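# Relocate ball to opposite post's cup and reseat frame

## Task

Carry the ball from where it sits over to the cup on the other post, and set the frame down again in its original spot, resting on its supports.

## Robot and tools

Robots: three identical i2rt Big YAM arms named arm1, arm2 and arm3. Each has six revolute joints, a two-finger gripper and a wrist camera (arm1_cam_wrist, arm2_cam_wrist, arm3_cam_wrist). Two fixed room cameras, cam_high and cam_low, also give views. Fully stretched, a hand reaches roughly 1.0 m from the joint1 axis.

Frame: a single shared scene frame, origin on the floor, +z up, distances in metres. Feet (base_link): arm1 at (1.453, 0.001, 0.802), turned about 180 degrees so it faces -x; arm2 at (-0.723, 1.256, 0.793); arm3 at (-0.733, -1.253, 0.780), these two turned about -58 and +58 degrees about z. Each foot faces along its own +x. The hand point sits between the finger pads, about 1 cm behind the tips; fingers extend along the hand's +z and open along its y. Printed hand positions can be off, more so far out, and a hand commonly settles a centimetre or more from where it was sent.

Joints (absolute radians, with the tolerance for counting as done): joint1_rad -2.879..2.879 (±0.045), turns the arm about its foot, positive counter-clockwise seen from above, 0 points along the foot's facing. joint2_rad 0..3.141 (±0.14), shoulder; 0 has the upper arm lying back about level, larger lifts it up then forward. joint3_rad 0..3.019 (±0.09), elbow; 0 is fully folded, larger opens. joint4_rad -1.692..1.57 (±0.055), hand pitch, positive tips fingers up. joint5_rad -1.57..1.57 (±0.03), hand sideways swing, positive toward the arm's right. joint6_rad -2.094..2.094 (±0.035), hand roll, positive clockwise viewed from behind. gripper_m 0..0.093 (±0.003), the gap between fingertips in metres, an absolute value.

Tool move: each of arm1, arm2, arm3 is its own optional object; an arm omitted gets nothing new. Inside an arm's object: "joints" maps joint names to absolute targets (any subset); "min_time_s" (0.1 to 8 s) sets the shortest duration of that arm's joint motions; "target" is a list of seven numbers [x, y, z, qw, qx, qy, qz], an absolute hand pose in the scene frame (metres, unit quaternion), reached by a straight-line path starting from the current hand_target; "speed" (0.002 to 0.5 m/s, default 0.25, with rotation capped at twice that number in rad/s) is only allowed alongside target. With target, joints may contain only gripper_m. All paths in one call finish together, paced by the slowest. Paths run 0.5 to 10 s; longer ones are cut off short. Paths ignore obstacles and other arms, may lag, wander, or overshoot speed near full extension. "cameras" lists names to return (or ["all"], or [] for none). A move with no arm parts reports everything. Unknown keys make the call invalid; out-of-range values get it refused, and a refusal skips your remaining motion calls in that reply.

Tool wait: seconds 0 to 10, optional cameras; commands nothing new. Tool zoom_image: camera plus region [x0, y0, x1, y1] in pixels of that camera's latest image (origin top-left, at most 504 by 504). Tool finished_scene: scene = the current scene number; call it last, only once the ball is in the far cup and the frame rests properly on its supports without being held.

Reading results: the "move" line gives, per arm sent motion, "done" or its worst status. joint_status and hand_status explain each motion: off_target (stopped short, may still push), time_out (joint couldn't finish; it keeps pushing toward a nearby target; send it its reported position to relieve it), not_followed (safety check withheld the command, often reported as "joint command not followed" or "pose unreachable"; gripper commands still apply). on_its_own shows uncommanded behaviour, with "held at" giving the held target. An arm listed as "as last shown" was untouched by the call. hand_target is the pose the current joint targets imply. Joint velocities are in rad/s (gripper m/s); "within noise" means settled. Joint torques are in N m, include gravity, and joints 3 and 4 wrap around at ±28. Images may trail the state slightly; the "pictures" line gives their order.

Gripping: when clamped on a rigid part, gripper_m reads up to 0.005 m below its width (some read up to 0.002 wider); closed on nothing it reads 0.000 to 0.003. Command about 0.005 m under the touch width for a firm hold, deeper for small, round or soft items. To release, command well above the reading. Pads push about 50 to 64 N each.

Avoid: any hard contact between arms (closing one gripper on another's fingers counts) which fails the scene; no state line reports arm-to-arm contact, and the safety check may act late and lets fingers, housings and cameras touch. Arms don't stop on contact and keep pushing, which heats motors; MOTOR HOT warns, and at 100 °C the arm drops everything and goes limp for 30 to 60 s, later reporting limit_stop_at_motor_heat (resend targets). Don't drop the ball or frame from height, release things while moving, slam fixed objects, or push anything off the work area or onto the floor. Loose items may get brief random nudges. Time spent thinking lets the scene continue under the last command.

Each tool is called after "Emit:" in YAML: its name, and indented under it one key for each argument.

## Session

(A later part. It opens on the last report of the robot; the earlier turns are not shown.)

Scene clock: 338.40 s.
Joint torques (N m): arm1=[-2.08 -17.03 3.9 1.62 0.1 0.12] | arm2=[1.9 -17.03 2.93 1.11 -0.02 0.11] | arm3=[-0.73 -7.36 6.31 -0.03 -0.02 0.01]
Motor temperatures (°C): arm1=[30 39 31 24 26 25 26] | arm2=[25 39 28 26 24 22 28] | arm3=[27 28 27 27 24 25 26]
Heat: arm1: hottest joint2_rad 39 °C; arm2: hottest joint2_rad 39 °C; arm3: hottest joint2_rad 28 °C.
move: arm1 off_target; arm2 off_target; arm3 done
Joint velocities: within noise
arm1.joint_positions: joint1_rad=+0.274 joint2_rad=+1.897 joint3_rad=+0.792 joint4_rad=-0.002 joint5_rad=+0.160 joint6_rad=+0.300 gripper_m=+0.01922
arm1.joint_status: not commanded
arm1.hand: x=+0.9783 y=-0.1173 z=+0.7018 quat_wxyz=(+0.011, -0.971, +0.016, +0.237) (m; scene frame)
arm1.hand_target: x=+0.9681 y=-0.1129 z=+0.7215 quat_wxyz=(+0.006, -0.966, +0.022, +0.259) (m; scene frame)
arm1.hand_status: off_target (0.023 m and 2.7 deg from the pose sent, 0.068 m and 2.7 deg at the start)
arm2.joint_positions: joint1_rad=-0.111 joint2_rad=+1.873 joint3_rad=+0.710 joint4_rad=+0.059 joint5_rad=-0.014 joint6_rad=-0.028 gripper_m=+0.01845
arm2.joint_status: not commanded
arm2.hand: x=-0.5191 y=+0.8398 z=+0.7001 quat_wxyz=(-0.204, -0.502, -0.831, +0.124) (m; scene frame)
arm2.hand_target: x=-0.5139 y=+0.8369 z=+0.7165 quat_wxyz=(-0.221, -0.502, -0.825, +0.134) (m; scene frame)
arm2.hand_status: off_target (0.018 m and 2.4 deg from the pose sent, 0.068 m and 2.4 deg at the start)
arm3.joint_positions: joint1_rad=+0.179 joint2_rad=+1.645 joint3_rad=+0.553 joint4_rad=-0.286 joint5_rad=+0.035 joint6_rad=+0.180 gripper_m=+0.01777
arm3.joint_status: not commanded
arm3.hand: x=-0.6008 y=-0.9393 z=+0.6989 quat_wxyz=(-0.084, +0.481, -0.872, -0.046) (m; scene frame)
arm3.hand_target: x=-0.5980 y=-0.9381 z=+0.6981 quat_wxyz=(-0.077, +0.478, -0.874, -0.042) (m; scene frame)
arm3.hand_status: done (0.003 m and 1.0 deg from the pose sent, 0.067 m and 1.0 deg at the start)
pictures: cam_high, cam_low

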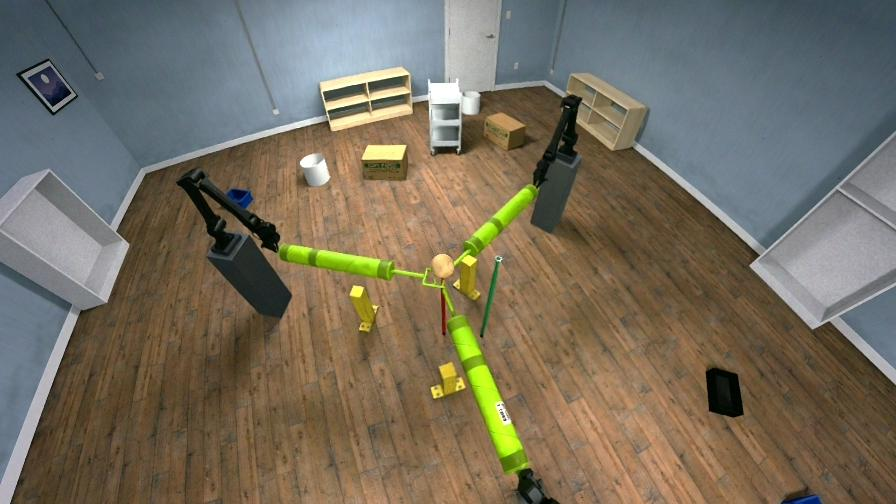

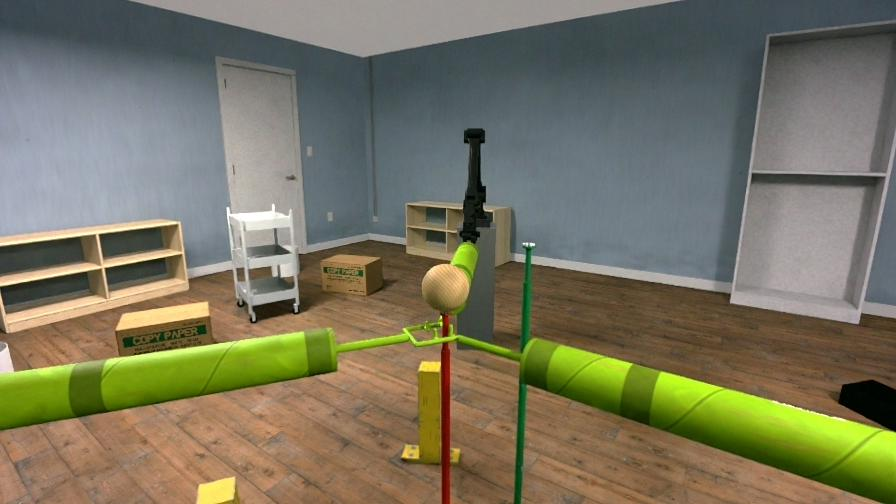

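Emit:
move:
  arm1: {"target":[0.9805,-0.1067,0.722,-0.0059,0.9657,-0.0219,-0.2587],"speed":0.06}
  arm2: {"target":[-0.5015,0.8433,0.717,0.2212,0.5018,0.8254,-0.1345],"speed":0.06}
  arm3: {"target":[-0.5855,-0.9317,0.698,0.0765,-0.4784,0.8738,0.0419],"speed":0.06}
  cameras: ["cam_high","cam_low"]

Emit:
zoom_image:
  camera: "cam_low"
  region: [400, 300, 464, 360]

Emit:
zoom_image:
  camera: "cam_high"
  region: [415, 255, 465, 300]

Scene clock: 379.27 s.
Joint torques (N m): arm1=[-2.14 -16.56 3.73 1.68 0.06 0.11] | arm2=[2.02 -17.03 2.96 1.05 0.07 0.12] | arm3=[-0.67 -7.65 6.52 -0.03 0 0]
Motor temperatures (°C): arm1=[30 38 30 24 26 25 26] | arm2=[25 35 28 26 24 22 29] | arm3=[27 28 29 27 23 25 27]
Heat: arm1: hottest joint2_rad 38 °C; arm2: hottest joint2_rad 35 °C; arm3: hottest joint3_rad 29 °C.
move: arm1 off_target; arm2 off_target; arm3 done
Joint velocities: within noise
arm1.joint_positions: joint1_rad=+0.269 joint2_rad=+1.875 joint3_rad=+0.753 joint4_rad=+0.018 joint5_rad=+0.158 joint6_rad=+0.295 gripper_m=+0.01922
arm1.joint_status: not commanded
arm1.hand: x=+0.9905 y=-0.1115 z=+0.7029 quat_wxyz=(+0.011, -0.971, +0.016, +0.237) (m; scene frame)
arm1.hand_target: x=+0.9805 y=-0.1067 z=+0.7216 quat_wxyz=(+0.006, -0.966, +0.022, +0.259) (m; scene frame)
arm1.hand_status: off_target (0.022 m and 2.7 deg from the pose sent, 0.023 m and 2.7 deg at the start)
arm2.joint_positions: joint1_rad=-0.076 joint2_rad=+1.873 joint3_rad=+0.710 joint4_rad=+0.061 joint5_rad=+0.002 joint6_rad=+0.003 gripper_m=+0.01845
arm2.joint_status: not commanded
arm2.hand: x=-0.5072 y=+0.8453 z=+0.7003 quat_wxyz=(-0.205, -0.502, -0.831, +0.125) (m; scene frame)
arm2.hand_target: x=-0.5016 y=+0.8432 z=+0.7164 quat_wxyz=(-0.221, -0.502, -0.825, +0.134) (m; scene frame)
arm2.hand_status: off_target (0.018 m and 2.3 deg from the pose sent, 0.025 m and 2.4 deg at the start)
arm3.joint_positions: joint1_rad=+0.151 joint2_rad=+1.664 joint3_rad=+0.581 joint4_rad=-0.296 joint5_rad=+0.030 joint6_rad=+0.152 gripper_m=+0.01777
arm3.joint_status: not commanded
arm3.hand: x=-0.5888 y=-0.9335 z=+0.6986 quat_wxyz=(-0.083, +0.481, -0.872, -0.046) (m; scene frame)
arm3.hand_target: x=-0.5855 y=-0.9317 z=+0.6980 quat_wxyz=(-0.077, +0.478, -0.874, -0.042) (m; scene frame)
arm3.hand_status: done (0.004 m and 1.0 deg from the pose sent, 0.017 m and 1.0 deg at the start)
pictures: cam_high, cam_low

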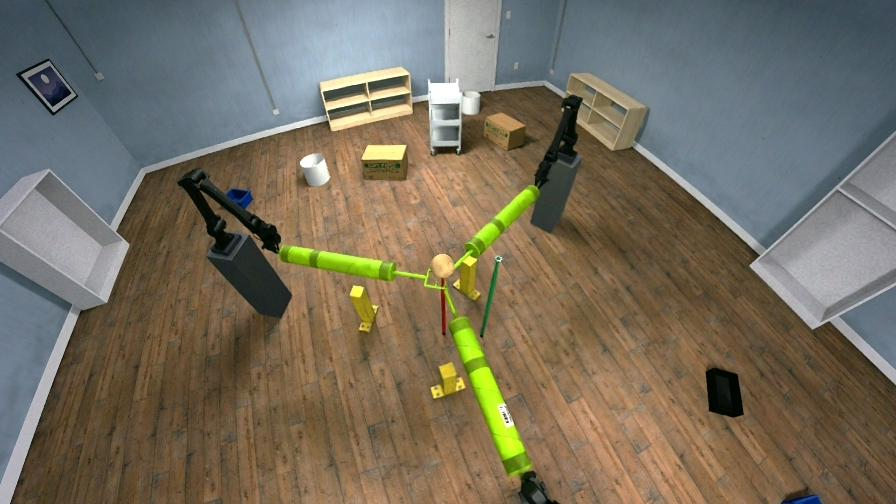

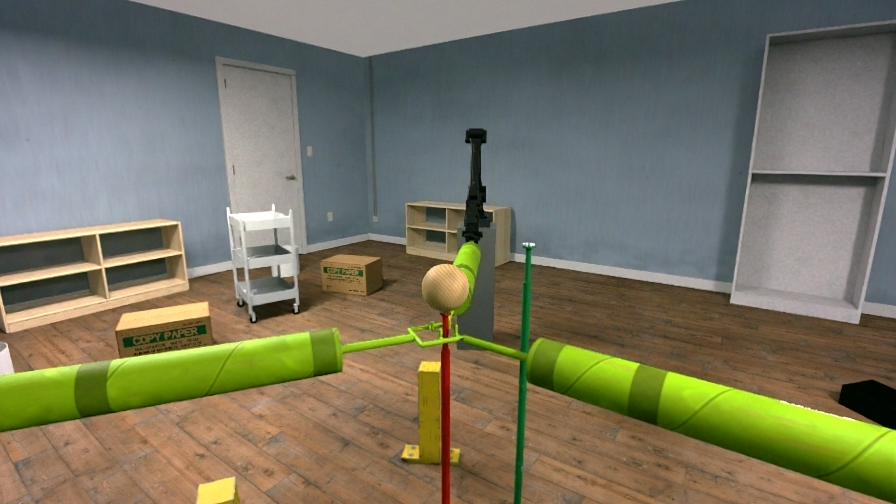

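Scaled by 7.875 from the camera's 896x504 image, which has a finer 1280x720 frame.

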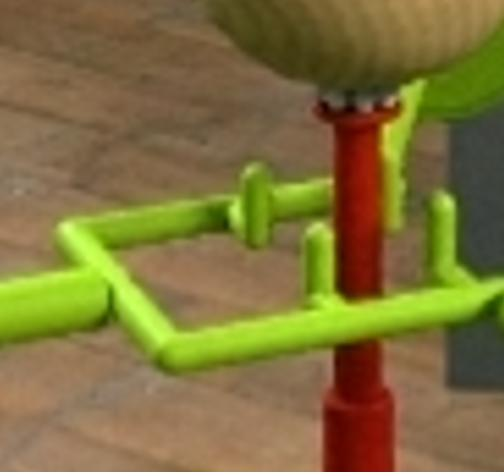

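Scaled by 10.080 from the camera's 896x504 image, which has a finer 1280x720 frame.

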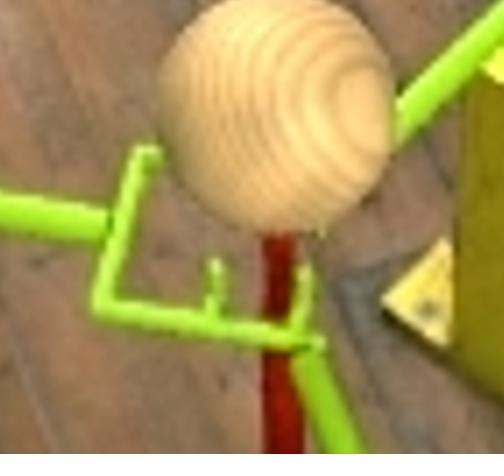

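Emit:
move:
  arm1: {"target":[0.9815,-0.105,0.770,-0.0059,0.9657,-0.0219,-0.2587],"speed":0.05}
  arm2: {"target":[-0.5005,0.845,0.767,0.2212,0.5018,0.8254,-0.1345],"speed":0.05}
  arm3: {"target":[-0.5845,-0.930,0.750,0.0765,-0.4784,0.8738,0.0419],"speed":0.05}
  cameras: ["cam_high","cam_low"]

Emit:
zoom_image:
  camera: "cam_low"
  region: [390, 230, 490, 340]

Emit:
zoom_image:
  camera: "cam_high"
  region: [415, 235, 465, 290]

Scene clock: 394.63 s.
Joint torques (N m): arm1=[-1.79 -16.38 5.56 0.76 0.08 0.16] | arm2=[2.37 -16.5 4.9 0.25 0.05 0.12] | arm3=[-0.73 -10.05 7.32 -0.69 0.14 0.03]
Motor temperatures (°C): arm1=[30 36 30 24 26 25 27] | arm2=[25 35 28 26 24 22 29] | arm3=[27 28 30 27 23 25 27]
Heat: arm1: hottest joint2_rad 36 °C; arm2: hottest joint2_rad 35 °C; arm3: hottest joint3_rad 30 °C.
move: arm1 off_target; arm2 off_target; arm3 off_target
Joint velocities: within noise
arm1.joint_positions: joint1_rad=+0.262 joint2_rad=+1.745 joint3_rad=+0.749 joint4_rad=-0.102 joint5_rad=+0.156 joint6_rad=+0.287 gripper_m=+0.01922
arm1.joint_status: not commanded
arm1.hand: x=+0.9915 y=-0.1084 z=+0.7476 quat_wxyz=(+0.010, -0.971, +0.015, +0.240) (m; scene frame)
arm1.hand_target: x=+0.9816 y=-0.1050 z=+0.7693 quat_wxyz=(+0.006, -0.966, +0.022, +0.259) (m; scene frame)
arm1.hand_status: off_target (0.025 m and 2.4 deg from the pose sent, 0.068 m and 2.7 deg at the start)
arm2.joint_positions: joint1_rad=-0.073 joint2_rad=+1.730 joint3_rad=+0.706 joint4_rad=-0.073 joint5_rad=+0.005 joint6_rad=+0.007 gripper_m=+0.01845
arm2.joint_status: not commanded
arm2.hand: x=-0.5075 y=+0.8481 z=+0.7471 quat_wxyz=(-0.207, -0.503, -0.830, +0.127) (m; scene frame)
arm2.hand_target: x=-0.5006 y=+0.8450 z=+0.7663 quat_wxyz=(-0.221, -0.502, -0.825, +0.134) (m; scene frame)
arm2.hand_status: off_target (0.021 m and 1.9 deg from the pose sent, 0.067 m and 2.3 deg at the start)
arm3.joint_positions: joint1_rad=+0.148 joint2_rad=+1.549 joint3_rad=+0.620 joint4_rad=-0.467 joint5_rad=+0.027 joint6_rad=+0.149 gripper_m=+0.01777
arm3.joint_status: not commanded
arm3.hand: x=-0.5875 y=-0.9319 z=+0.7385 quat_wxyz=(-0.075, +0.481, -0.872, -0.041) (m; scene frame)
arm3.hand_target: x=-0.5845 y=-0.9301 z=+0.7496 quat_wxyz=(-0.077, +0.478, -0.874, -0.042) (m; scene frame)
arm3.hand_status: off_target (0.012 m and 0.4 deg from the pose sent, 0.052 m and 1.0 deg at the start)
pictures: cam_high, cam_low

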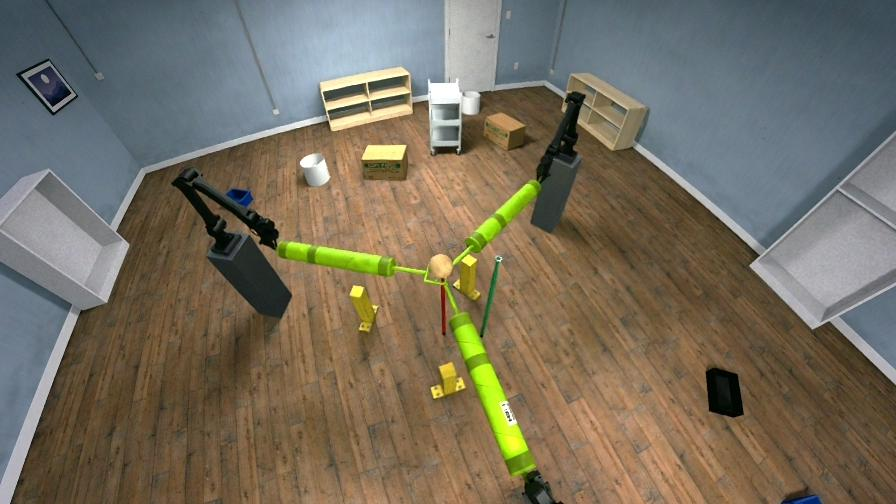

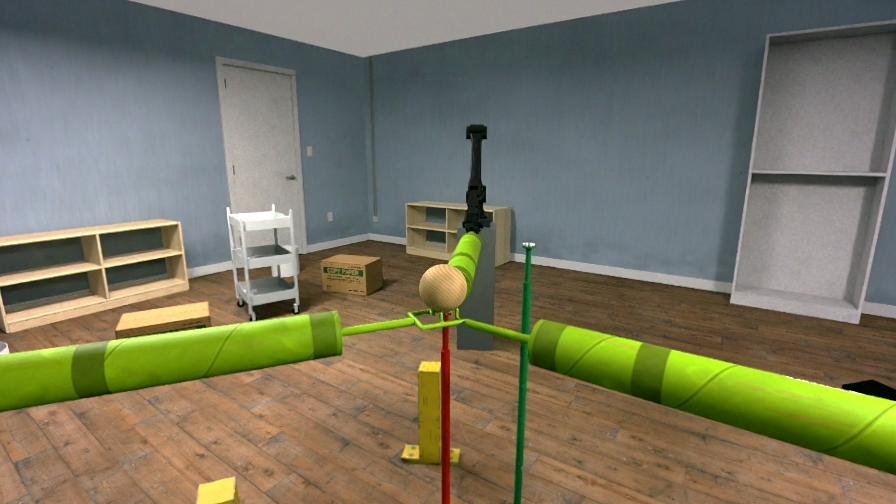

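Scaled by 4.582 from the camera's 896x504 image, which has a finer 1280x720 frame.

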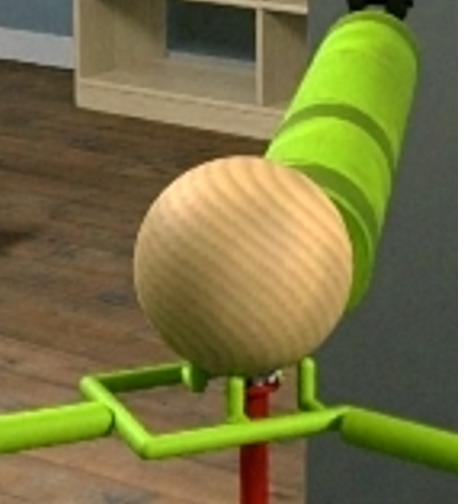

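Scaled by 9.164 from the camera's 896x504 image, which has a finer 1280x720 frame.

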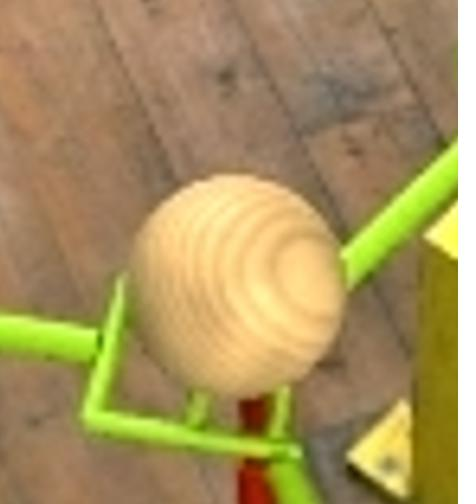

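Emit:
move:
  arm1: {"target":[0.9815,-0.105,0.81,-0.0059,0.9657,-0.0219,-0.2587],"speed":0.06}
  arm2: {"target":[-0.5005,0.845,0.807,0.2212,0.5018,0.8254,-0.1345],"speed":0.06}
  arm3: {"target":[-0.5845,-0.930,0.799,0.0765,-0.4784,0.8738,0.0419],"speed":0.06}
  cameras: ["cam_high","cam_low"]

Emit:
zoom_image:
  camera: "cam_low"
  region: [390, 210, 490, 320]

Scene clock: 403.93 s.
Joint torques (N m): arm1=[-1.67 -15.03 7.6 0.12 0.06 0.21] | arm2=[1.85 -15.38 6.97 -0.17 0.02 0.12] | arm3=[-0.56 -9.76 8.57 -1.07 0.11 0.05]
Motor temperatures (°C): arm1=[30 35 31 24 26 25 27] | arm2=[25 36 29 26 24 22 29] | arm3=[27 28 30 27 23 25 27]
Heat: arm1: hottest joint2_rad 35 °C; arm2: hottest joint2_rad 36 °C; arm3: hottest joint3_rad 30 °C.
move: arm1 off_target; arm2 off_target; arm3 off_target
Joint velocities: within noise
arm1.joint_positions: joint1_rad=+0.257 joint2_rad=+1.639 joint3_rad=+0.756 joint4_rad=-0.212 joint5_rad=+0.155 joint6_rad=+0.280 gripper_m=+0.01922
arm1.joint_status: not commanded
arm1.hand: x=+0.9936 y=-0.1054 z=+0.7856 quat_wxyz=(+0.011, -0.970, +0.015, +0.242) (m; scene frame)
arm1.hand_target: x=+0.9818 y=-0.1049 z=+0.8095 quat_wxyz=(+0.006, -0.966, +0.022, +0.259) (m; scene frame)
arm1.hand_status: off_target (0.027 m and 2.3 deg from the pose sent, 0.063 m and 2.4 deg at the start)
arm2.joint_positions: joint1_rad=-0.070 joint2_rad=+1.620 joint3_rad=+0.715 joint4_rad=-0.189 joint5_rad=+0.005 joint6_rad=+0.007 gripper_m=+0.01845
arm2.joint_status: not commanded
arm2.hand: x=-0.5078 y=+0.8519 z=+0.7848 quat_wxyz=(-0.208, -0.501, -0.830, +0.127) (m; scene frame)
arm2.hand_target: x=-0.5006 y=+0.8451 z=+0.8066 quat_wxyz=(-0.222, -0.502, -0.825, +0.134) (m; scene frame)
arm2.hand_status: off_target (0.024 m and 1.9 deg from the pose sent, 0.060 m and 1.9 deg at the start)
arm3.joint_positions: joint1_rad=+0.148 joint2_rad=+1.429 joint3_rad=+0.668 joint4_rad=-0.627 joint5_rad=+0.027 joint6_rad=+0.148 gripper_m=+0.01777
arm3.joint_status: not commanded
arm3.hand: x=-0.5858 y=-0.9280 z=+0.7858 quat_wxyz=(-0.079, +0.482, -0.872, -0.044) (m; scene frame)
arm3.hand_target: x=-0.5845 y=-0.9299 z=+0.7984 quat_wxyz=(-0.077, +0.478, -0.874, -0.042) (m; scene frame)
arm3.hand_status: off_target (0.013 m and 0.5 deg from the pose sent, 0.061 m and 0.4 deg at the start)
pictures: cam_high, cam_low

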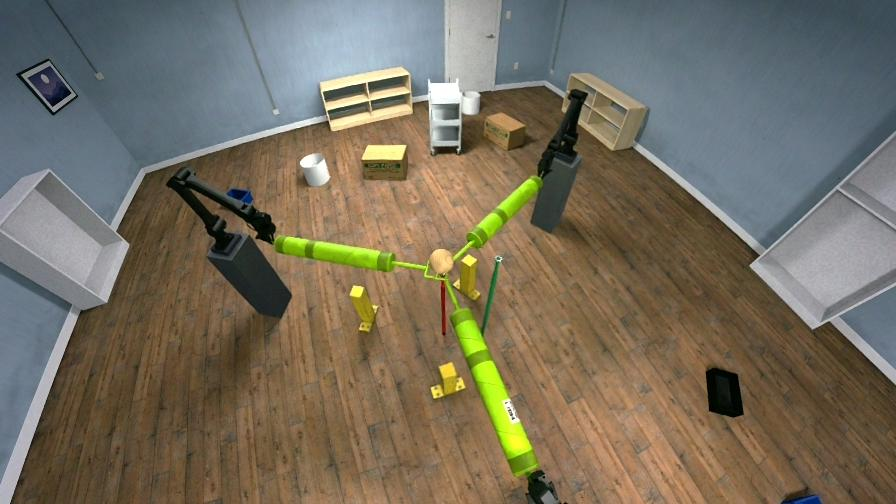

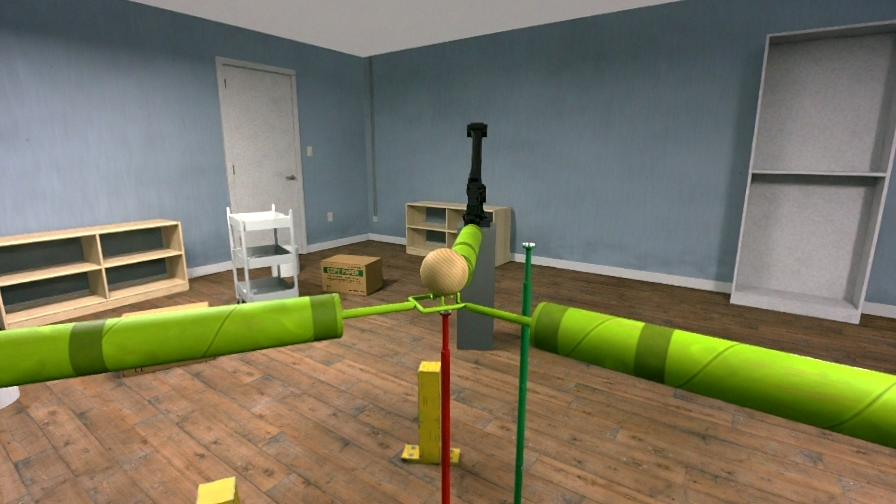

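Scaled by 4.582 from the camera's 896x504 image, which has a finer 1280x720 frame.

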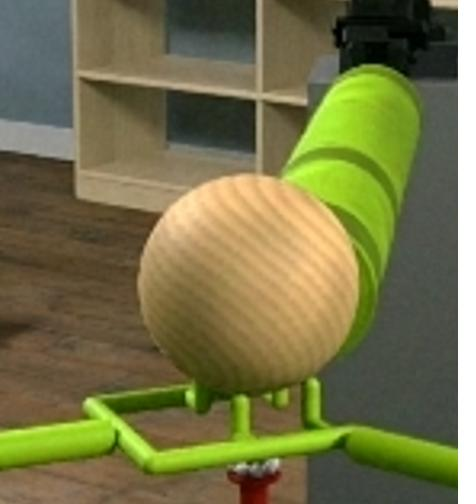

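Emit:
move:
  arm1: {"target":[0.9815,-0.107,0.915,-0.0059,0.9657,-0.0219,-0.2587],"speed":0.08}
  arm2: {"target":[-0.5005,0.843,0.913,0.2212,0.5018,0.8254,-0.1345],"speed":0.08}
  arm3: {"target":[-0.5845,-0.932,0.905,0.0765,-0.4784,0.8738,0.0419],"speed":0.08}
  cameras: ["cam_high","cam_low"]

Scene clock: 422.60 s.
Joint torques (N m): arm1=[-1.26 -14.04 10.95 -0.12 0.2 0.25] | arm2=[1.61 -14.51 10.33 -0.42 -0.09 0.09] | arm3=[-0.62 -9.35 11.37 -1.68 0.1 0.03]
Motor temperatures (°C): arm1=[30 34 33 24 25 25 27] | arm2=[25 35 31 26 23 22 29] | arm3=[27 28 31 27 23 25 27]
Heat: arm1: hottest joint2_rad 34 °C; arm2: hottest joint2_rad 35 °C; arm3: hottest joint3_rad 31 °C.
move: arm1 off_target; arm2 off_target; arm3 off_target
Joint velocities: within noise
arm1.joint_positions: joint1_rad=+0.257 joint2_rad=+1.439 joint3_rad=+0.857 joint4_rad=-0.527 joint5_rad=+0.153 joint6_rad=+0.280 gripper_m=+0.01922
arm1.joint_status: not commanded
arm1.hand: x=+0.9953 y=-0.1059 z=+0.8799 quat_wxyz=(+0.012, -0.972, +0.014, +0.234) (m; scene frame)
arm1.hand_target: x=+0.9823 y=-0.1068 z=+0.9145 quat_wxyz=(+0.006, -0.966, +0.022, +0.259) (m; scene frame)
arm1.hand_status: off_target (0.038 m and 3.1 deg from the pose sent, 0.130 m and 2.3 deg at the start)
arm2.joint_positions: joint1_rad=-0.070 joint2_rad=+1.421 joint3_rad=+0.824 joint4_rad=-0.519 joint5_rad=+0.007 joint6_rad=+0.007 gripper_m=+0.01845
arm2.joint_status: not commanded
arm2.hand: x=-0.5088 y=+0.8535 z=+0.8784 quat_wxyz=(-0.199, -0.503, -0.832, +0.123) (m; scene frame)
arm2.hand_target: x=-0.5010 y=+0.8436 z=+0.9125 quat_wxyz=(-0.222, -0.502, -0.825, +0.135) (m; scene frame)
arm2.hand_status: off_target (0.037 m and 3.0 deg from the pose sent, 0.129 m and 1.9 deg at the start)
arm3.joint_positions: joint1_rad=+0.148 joint2_rad=+1.252 joint3_rad=+0.814 joint4_rad=-0.956 joint5_rad=+0.027 joint6_rad=+0.148 gripper_m=+0.01777
arm3.joint_status: not commanded
arm3.hand: x=-0.5854 y=-0.9277 z=+0.8833 quat_wxyz=(-0.076, +0.482, -0.872, -0.042) (m; scene frame)
arm3.hand_target: x=-0.5845 y=-0.9317 z=+0.9041 quat_wxyz=(-0.077, +0.478, -0.874, -0.042) (m; scene frame)
arm3.hand_status: off_target (0.022 m and 0.4 deg from the pose sent, 0.119 m and 0.6 deg at the start)
pictures: cam_high, cam_low

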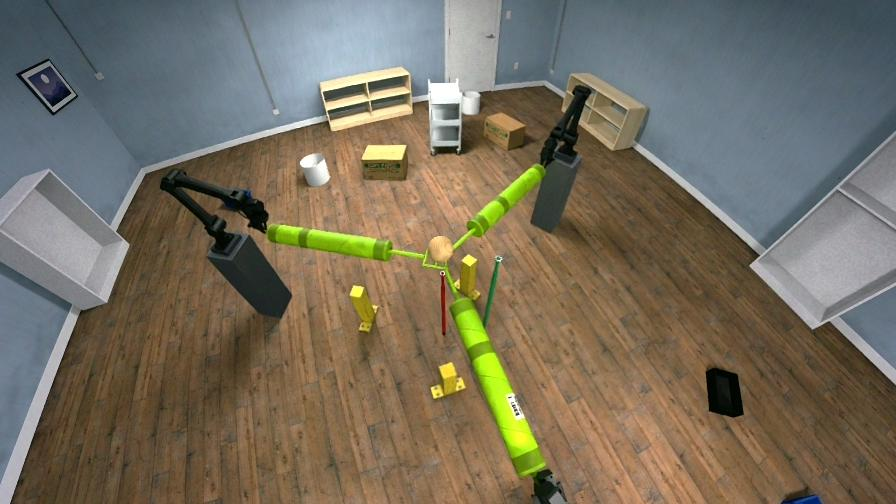

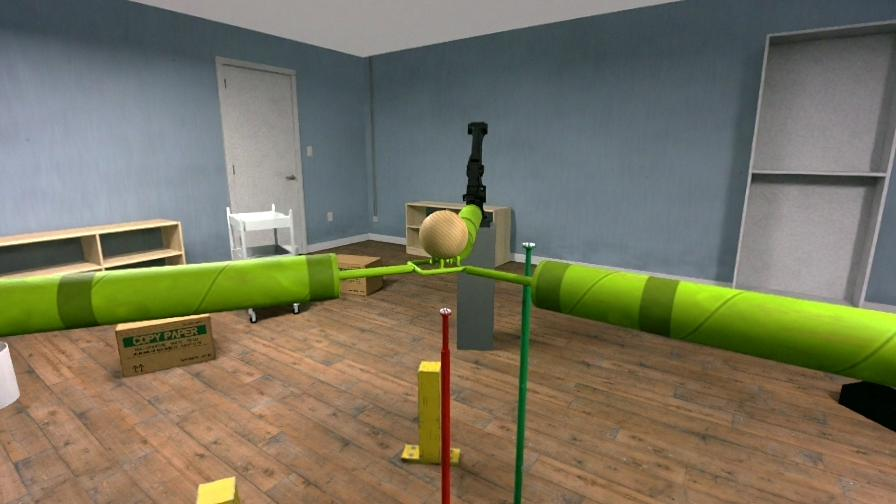

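Emit:
move:
  arm1: {"target":[1.0665,0.083,0.938,-0.0059,0.9657,-0.0219,-0.2587],"speed":0.1}
  arm2: {"target":[-0.4155,1.033,0.936,0.2212,0.5018,0.8254,-0.1345],"speed":0.1}
  arm3: {"target":[-0.4995,-0.742,0.925,0.0765,-0.4784,0.8738,0.0419],"speed":0.1}
  cameras: ["cam_high","cam_low"]

Emit:
zoom_image:
  camera: "cam_low"
  region: [430, 180, 560, 310]

Emit:
zoom_image:
  camera: "cam_high"
  region: [440, 210, 520, 290]

Scene clock: 438.50 s.
Joint torques (N m): arm1=[-3.08 -9.93 9.85 1.13 -0.27 0.08] | arm2=[2.78 -11.16 8.72 0.36 0.53 0.12] | arm3=[-0.38 -13.92 13.39 -1.07 0.09 0.03]
Motor temperatures (°C): arm1=[30 35 37 24 25 25 27] | arm2=[25 35 35 26 23 22 30] | arm3=[27 28 33 27 23 25 27]
Heat: arm1: hottest joint3_rad 37 °C; arm2: hottest joint2_rad 35 °C; arm3: hottest joint3_rad 33 °C.
move: arm1 off_target; arm2 off_target; arm3 off_target
Joint velocities: within noise
arm1.joint_positions: joint1_rad=-0.266 joint2_rad=+1.158 joint3_rad=+0.698 joint4_rad=-0.650 joint5_rad=-0.112 joint6_rad=-0.175 gripper_m=+0.01922
arm1.joint_status: not commanded
arm1.hand: x=+1.0736 y=+0.0716 z=+0.9119 quat_wxyz=(-0.002, -0.973, +0.017, +0.229) (m; scene frame)
arm1.hand_target: x=+1.0669 y=+0.0828 z=+0.9375 quat_wxyz=(+0.007, -0.966, +0.022, +0.259) (m; scene frame)
arm1.hand_status: off_target (0.029 m and 3.7 deg from the pose sent, 0.210 m and 3.1 deg at the start)
arm2.joint_positions: joint1_rad=+0.480 joint2_rad=+1.181 joint3_rad=+0.729 joint4_rad=-0.735 joint5_rad=+0.258 joint6_rad=+0.511 gripper_m=+0.01845
arm2.joint_status: not commanded
arm2.hand: x=-0.4227 y=+1.0304 z=+0.9134 quat_wxyz=(-0.194, -0.503, -0.831, +0.132) (m; scene frame)
arm2.hand_target: x=-0.4157 y=+1.0328 z=+0.9354 quat_wxyz=(-0.221, -0.502, -0.825, +0.134) (m; scene frame)
arm2.hand_status: off_target (0.024 m and 3.2 deg from the pose sent, 0.210 m and 3.0 deg at the start)
arm3.joint_positions: joint1_rad=+0.144 joint2_rad=+1.732 joint3_rad=+1.409 joint4_rad=-1.077 joint5_rad=+0.027 joint6_rad=+0.146 gripper_m=+0.01777
arm3.joint_status: not commanded
arm3.hand: x=-0.5045 y=-0.7482 z=+0.9050 quat_wxyz=(-0.074, +0.481, -0.873, -0.040) (m; scene frame)
arm3.hand_target: x=-0.4997 y=-0.7425 z=+0.9249 quat_wxyz=(-0.077, +0.478, -0.874, -0.042) (m; scene frame)
arm3.hand_status: off_target (0.021 m and 0.5 deg from the pose sent, 0.209 m and 0.4 deg at the start)
pictures: cam_high, cam_low

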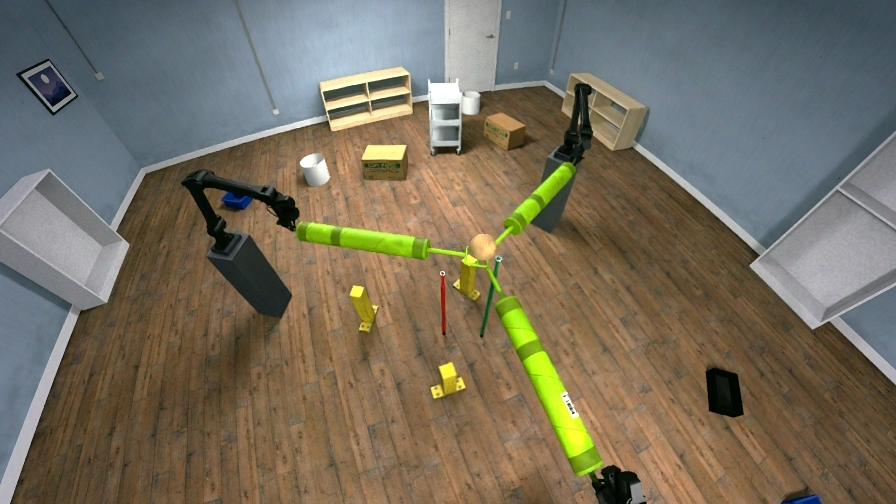

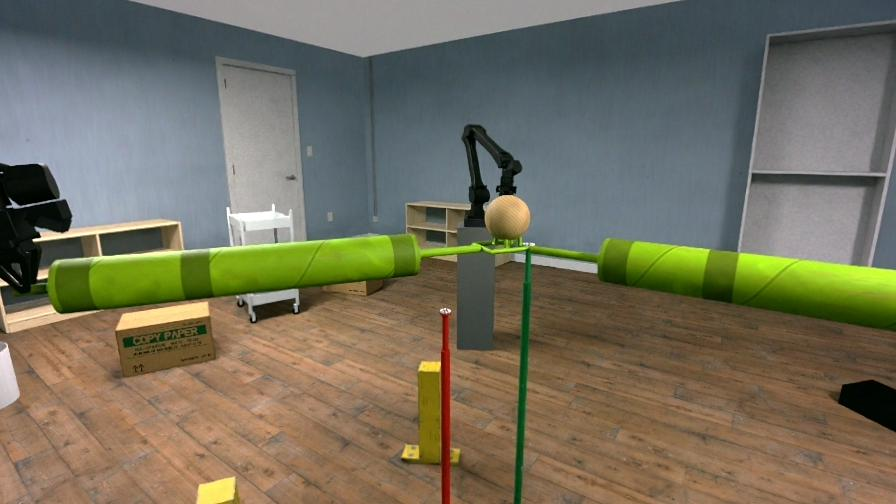

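Scaled by 3.877 from the camera's 896x504 image, which has a finer 1280x720 frame.

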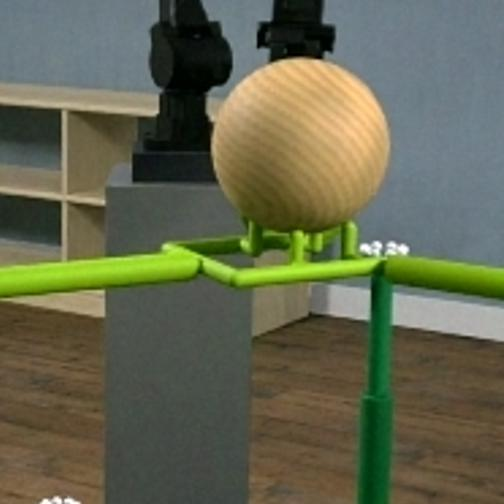

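Scaled by 6.300 from the camera's 896x504 image, which has a finer 1280x720 frame.

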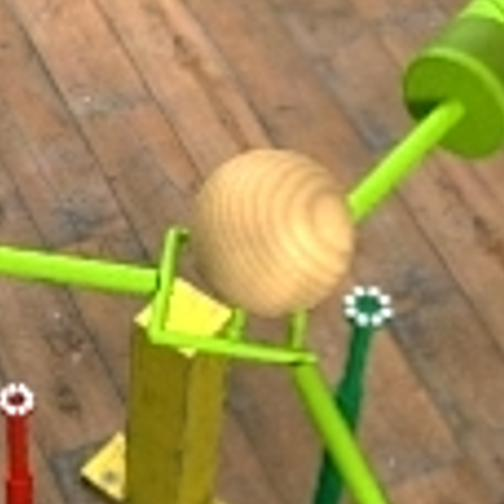

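Emit:
move:
  arm1: {"target":[1.0915,0.143,0.938,-0.0059,0.9657,-0.0219,-0.2587],"speed":0.07}
  arm2: {"target":[-0.3905,1.093,0.936,0.2212,0.5018,0.8254,-0.1345],"speed":0.07}
  arm3: {"target":[-0.4745,-0.682,0.935,0.0765,-0.4784,0.8738,0.0419],"speed":0.07}
  cameras: ["cam_high","cam_low"]

Emit:
zoom_image:
  camera: "cam_low"
  region: [485, 180, 565, 260]

Emit:
zoom_image:
  camera: "cam_high"
  region: [470, 220, 530, 280]

Scene clock: 452.70 s.
Joint torques (N m): arm1=[-2.73 -9.17 10.32 0.73 -0.54 0.15] | arm2=[3.02 -10.23 9.52 -0.14 0.5 0.16] | arm3=[-0.15 -16.38 14.09 -0.91 0.23 0.07]
Motor temperatures (°C): arm1=[30 34 38 24 26 25 27] | arm2=[25 34 37 26 24 22 30] | arm3=[27 29 35 27 23 25 27]
Heat: arm1: hottest joint3_rad 38 °C; arm2: hottest joint3_rad 37 °C; arm3: hottest joint3_rad 35 °C.
move: arm1 off_target; arm2 off_target; arm3 off_target
Joint velocities: within noise
arm1.joint_positions: joint1_rad=-0.484 joint2_rad=+1.151 joint3_rad=+0.694 joint4_rad=-0.674 joint5_rad=-0.210 joint6_rad=-0.371 gripper_m=+0.01922
arm1.joint_status: not commanded
arm1.hand: x=+1.0977 y=+0.1328 z=+0.9132 quat_wxyz=(-0.002, -0.972, +0.017, +0.234) (m; scene frame)
arm1.hand_target: x=+1.0918 y=+0.1426 z=+0.9376 quat_wxyz=(+0.006, -0.966, +0.022, +0.259) (m; scene frame)
arm1.hand_status: off_target (0.028 m and 3.1 deg from the pose sent, 0.078 m and 3.7 deg at the start)
arm2.joint_positions: joint1_rad=+0.689 joint2_rad=+1.177 joint3_rad=+0.729 joint4_rad=-0.791 joint5_rad=+0.344 joint6_rad=+0.712 gripper_m=+0.01845
arm2.joint_status: not commanded
arm2.hand: x=-0.3999 y=+1.0887 z=+0.9133 quat_wxyz=(-0.198, -0.502, -0.830, +0.138) (m; scene frame)
arm2.hand_target: x=-0.3908 y=+1.0928 z=+0.9354 quat_wxyz=(-0.221, -0.502, -0.825, +0.134) (m; scene frame)
arm2.hand_status: off_target (0.025 m and 2.7 deg from the pose sent, 0.074 m and 3.2 deg at the start)
arm3.joint_positions: joint1_rad=+0.144 joint2_rad=+1.894 joint3_rad=+1.659 joint4_rad=-1.174 joint5_rad=+0.024 joint6_rad=+0.146 gripper_m=+0.01777
arm3.joint_status: not commanded
arm3.hand: x=-0.4791 y=-0.6895 z=+0.9110 quat_wxyz=(-0.069, +0.481, -0.873, -0.038) (m; scene frame)
arm3.hand_target: x=-0.4748 y=-0.6827 z=+0.9350 quat_wxyz=(-0.077, +0.478, -0.874, -0.043) (m; scene frame)
arm3.hand_status: off_target (0.026 m and 1.0 deg from the pose sent, 0.079 m and 0.5 deg at the start)
pictures: cam_high, cam_low

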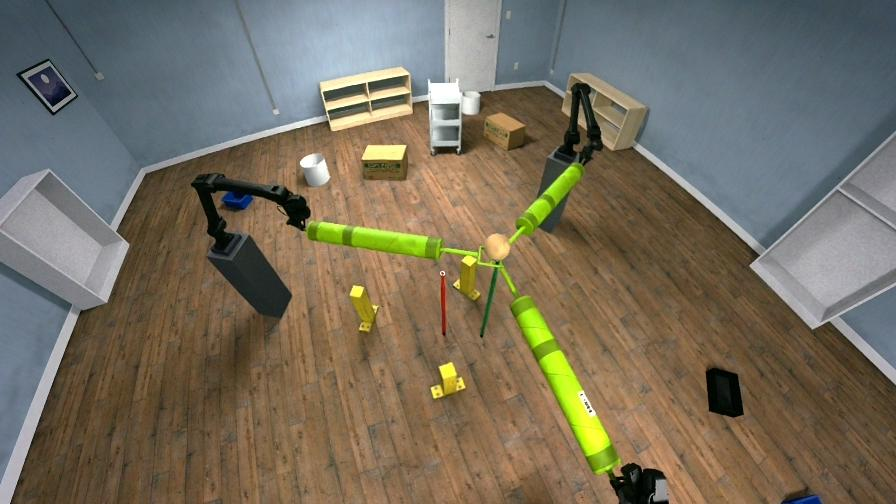

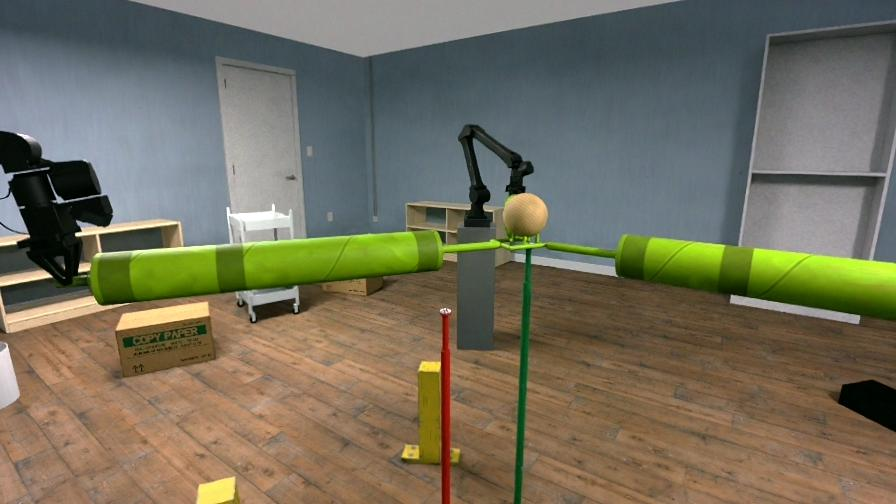

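Scaled by 6.300 from the camera's 896x504 image, which has a finer 1280x720 frame.

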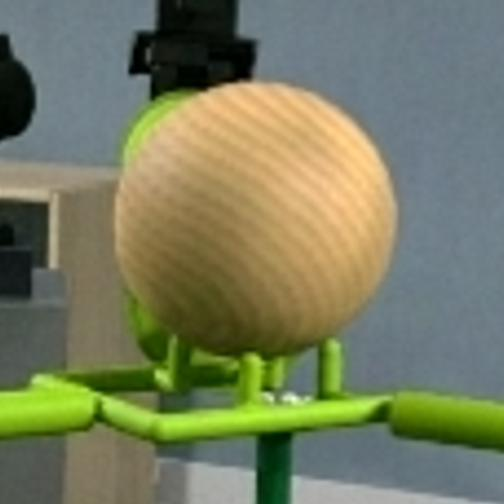

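Scaled by 8.400 from the camera's 896x504 image, which has a finer 1280x720 frame.

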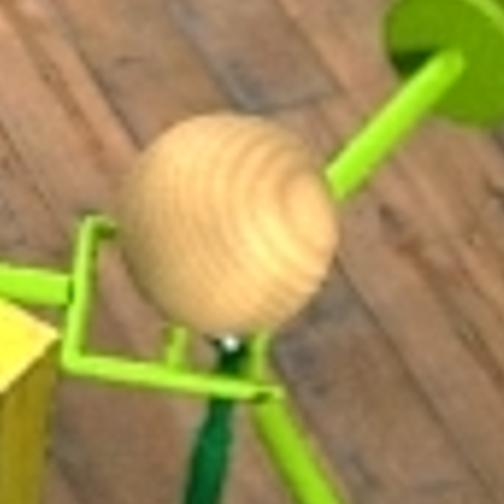

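Emit:
move:
  arm1: {"target":[1.0965,0.149,0.922,-0.0059,0.9657,-0.0219,-0.2587],"speed":0.05}
  arm2: {"target":[-0.3855,1.099,0.920,0.2212,0.5018,0.8254,-0.1345],"speed":0.05}
  arm3: {"target":[-0.4695,-0.676,0.921,0.0765,-0.4784,0.8738,0.0419],"speed":0.05}
  cameras: ["cam_high","cam_low"]

Emit:
zoom_image:
  camera: "cam_low"
  region: [485, 180, 565, 260]

Emit:
zoom_image:
  camera: "cam_high"
  region: [470, 220, 530, 280]

Scene clock: 475.17 s.
Joint torques (N m): arm1=[-3.08 -8.06 8.91 1.7 -0.51 0.11] | arm2=[3.25 -8.12 8.08 1.06 0.47 0.19] | arm3=[-0.38 -16.67 13.44 -0.32 0.21 0.03]
Motor temperatures (°C): arm1=[30 32 40 24 26 25 27] | arm2=[25 33 40 26 24 22 30] | arm3=[27 31 45 27 23 25 27]
Heat: arm1: hottest joint3_rad 40 °C; arm2: hottest joint3_rad 40 °C; arm3: hottest joint3_rad 45 °C.
move: arm1 off_target; arm2 off_target; arm3 off_target
Joint velocities: within noise
arm1.joint_positions: joint1_rad=-0.505 joint2_rad=+1.156 joint3_rad=+0.679 joint4_rad=-0.654 joint5_rad=-0.223 joint6_rad=-0.390 gripper_m=+0.01922
arm1.joint_status: not commanded
arm1.hand: x=+1.1012 y=+0.1375 z=+0.9075 quat_wxyz=(-0.003, -0.971, +0.017, +0.237) (m; scene frame)
arm1.hand_target: x=+1.0968 y=+0.1488 z=+0.9220 quat_wxyz=(+0.006, -0.966, +0.022, +0.258) (m; scene frame)
arm1.hand_status: off_target (0.019 m and 2.9 deg from the pose sent, 0.018 m and 3.1 deg at the start)
arm2.joint_positions: joint1_rad=+0.712 joint2_rad=+1.180 joint3_rad=+0.729 joint4_rad=-0.784 joint5_rad=+0.354 joint6_rad=+0.733 gripper_m=+0.01845
arm2.joint_status: not commanded
arm2.hand: x=-0.3954 y=+1.0941 z=+0.9135 quat_wxyz=(-0.204, -0.502, -0.829, +0.138) (m; scene frame)
arm2.hand_target: x=-0.3858 y=+1.0991 z=+0.9201 quat_wxyz=(-0.221, -0.502, -0.825, +0.134) (m; scene frame)
arm2.hand_status: off_target (0.013 m and 2.0 deg from the pose sent, 0.019 m and 2.7 deg at the start)
arm3.joint_positions: joint1_rad=+0.143 joint2_rad=+1.923 joint3_rad=+1.672 joint4_rad=-1.167 joint5_rad=+0.024 joint6_rad=+0.146 gripper_m=+0.01777
arm3.joint_status: not commanded
arm3.hand: x=-0.4765 y=-0.6842 z=+0.8996 quat_wxyz=(-0.066, +0.481, -0.873, -0.036) (m; scene frame)
arm3.hand_target: x=-0.4699 y=-0.6766 z=+0.9210 quat_wxyz=(-0.077, +0.478, -0.874, -0.042) (m; scene frame)
arm3.hand_status: off_target (0.024 m and 1.4 deg from the pose sent, 0.020 m and 1.0 deg at the start)
pictures: cam_high, cam_low

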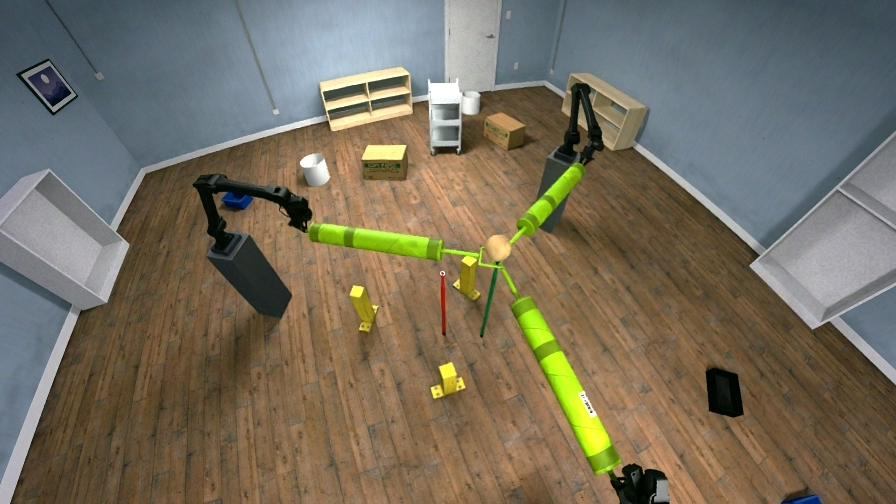

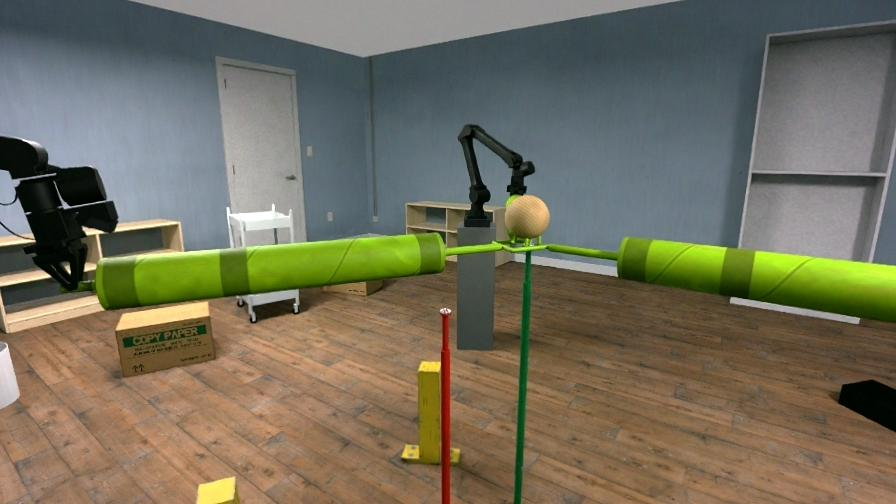

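Scaled by 6.300 from the camera's 896x504 image, which has a finer 1280x720 frame.

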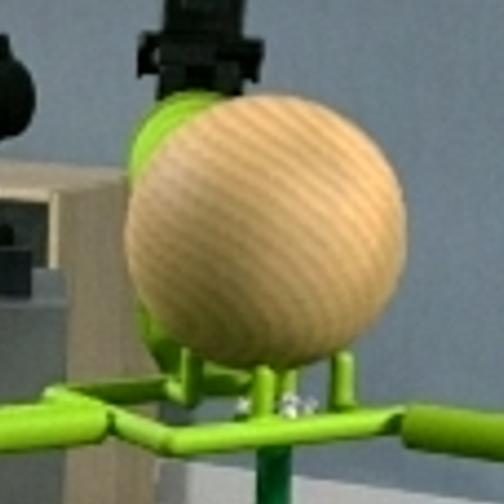

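Scaled by 8.400 from the camera's 896x504 image, which has a finer 1280x720 frame.

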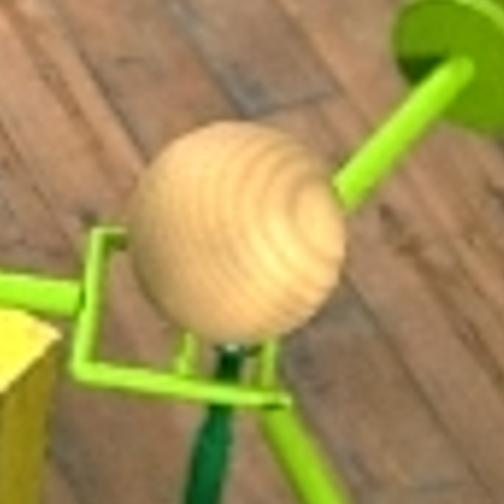

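Emit:
move:
  arm1: {"target":[1.1025,0.146,0.908,-0.0059,0.9657,-0.0219,-0.2587],"speed":0.05}
  arm2: {"target":[-0.3795,1.096,0.902,0.2212,0.5018,0.8254,-0.1345],"speed":0.05}
  arm3: {"target":[-0.4635,-0.679,0.917,0.0765,-0.4784,0.8738,0.0419],"speed":0.05}
  cameras: ["cam_high","cam_low"]

Emit:
zoom_image:
  camera: "cam_low"
  region: [485, 180, 565, 260]

Emit:
zoom_image:
  camera: "cam_high"
  region: [470, 220, 530, 280]

Scene clock: 488.37 s.
Joint torques (N m): arm1=[-2.84 -7.82 8.65 1.74 -0.41 0.11] | arm2=[2.84 -8.64 7.56 1.17 0.37 0.15] | arm3=[-0.5 -16.5 12.86 -0.09 0.14 0.02]
Motor temperatures (°C): arm1=[30 31 38 24 26 25 27] | arm2=[25 33 40 26 24 22 30] | arm3=[27 32 45 27 23 25 28]
Heat: arm1: hottest joint3_rad 38 °C; arm2: hottest joint3_rad 40 °C; arm3: hottest joint3_rad 45 °C.
move: arm1 off_target; arm2 off_target; arm3 off_target
Joint velocities: within noise
arm1.joint_positions: joint1_rad=-0.507 joint2_rad=+1.157 joint3_rad=+0.641 joint4_rad=-0.614 joint5_rad=-0.226 joint6_rad=-0.390 gripper_m=+0.01922
arm1.joint_status: not commanded
arm1.hand: x=+1.1074 y=+0.1349 z=+0.8947 quat_wxyz=(-0.004, -0.971, +0.017, +0.238) (m; scene frame)
arm1.hand_target: x=+1.1027 y=+0.1459 z=+0.9080 quat_wxyz=(+0.006, -0.966, +0.022, +0.258) (m; scene frame)
arm1.hand_status: off_target (0.018 m and 2.8 deg from the pose sent, 0.009 m and 2.8 deg at the start)
arm2.joint_positions: joint1_rad=+0.712 joint2_rad=+1.226 joint3_rad=+0.716 joint4_rad=-0.723 joint5_rad=+0.355 joint6_rad=+0.733 gripper_m=+0.01845
arm2.joint_status: not commanded
arm2.hand: x=-0.3882 y=+1.0918 z=+0.8971 quat_wxyz=(-0.205, -0.502, -0.829, +0.139) (m; scene frame)
arm2.hand_target: x=-0.3797 y=+1.0960 z=+0.9022 quat_wxyz=(-0.221, -0.502, -0.825, +0.134) (m; scene frame)
arm2.hand_status: off_target (0.011 m and 1.9 deg from the pose sent, 0.020 m and 2.0 deg at the start)
arm3.joint_positions: joint1_rad=+0.133 joint2_rad=+1.923 joint3_rad=+1.672 joint4_rad=-1.164 joint5_rad=+0.024 joint6_rad=+0.136 gripper_m=+0.01777
arm3.joint_status: not commanded
arm3.hand: x=-0.4702 y=-0.6862 z=+0.8993 quat_wxyz=(-0.067, +0.481, -0.873, -0.036) (m; scene frame)
arm3.hand_target: x=-0.4637 y=-0.6796 z=+0.9169 quat_wxyz=(-0.077, +0.478, -0.874, -0.042) (m; scene frame)
arm3.hand_status: off_target (0.020 m and 1.3 deg from the pose sent, 0.022 m and 1.4 deg at the start)
pictures: cam_high, cam_low

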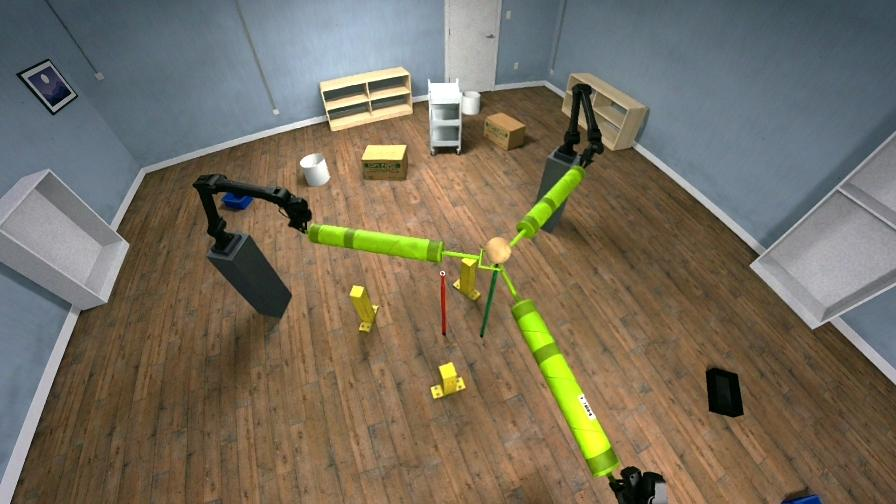

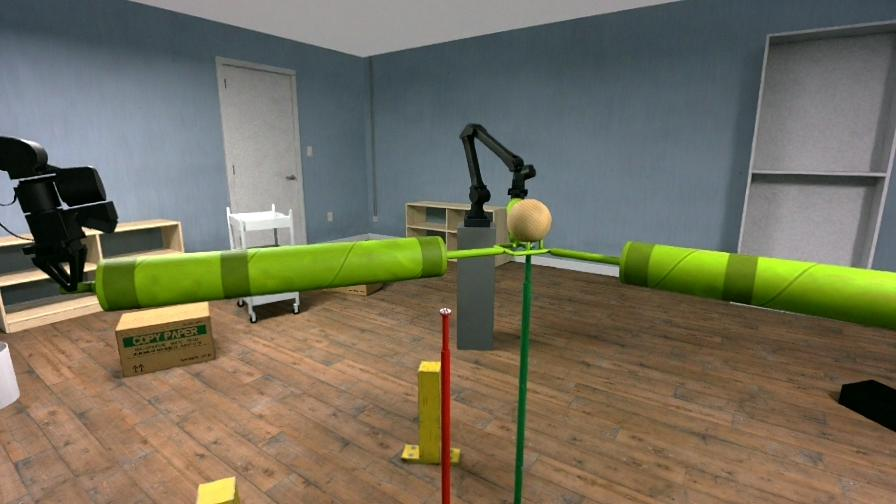

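Scaled by 6.300 from the camera's 896x504 image, which has a finer 1280x720 frame.

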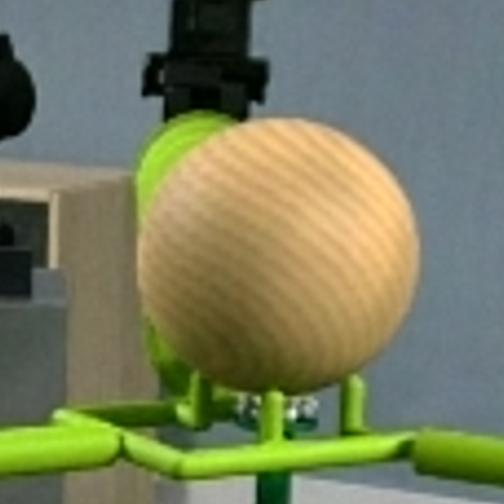

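Scaled by 8.400 from the camera's 896x504 image, which has a finer 1280x720 frame.

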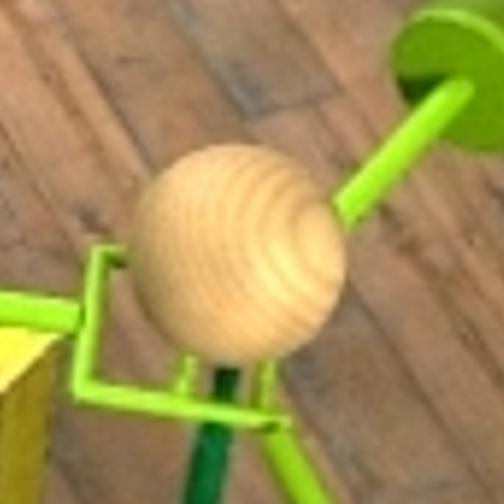

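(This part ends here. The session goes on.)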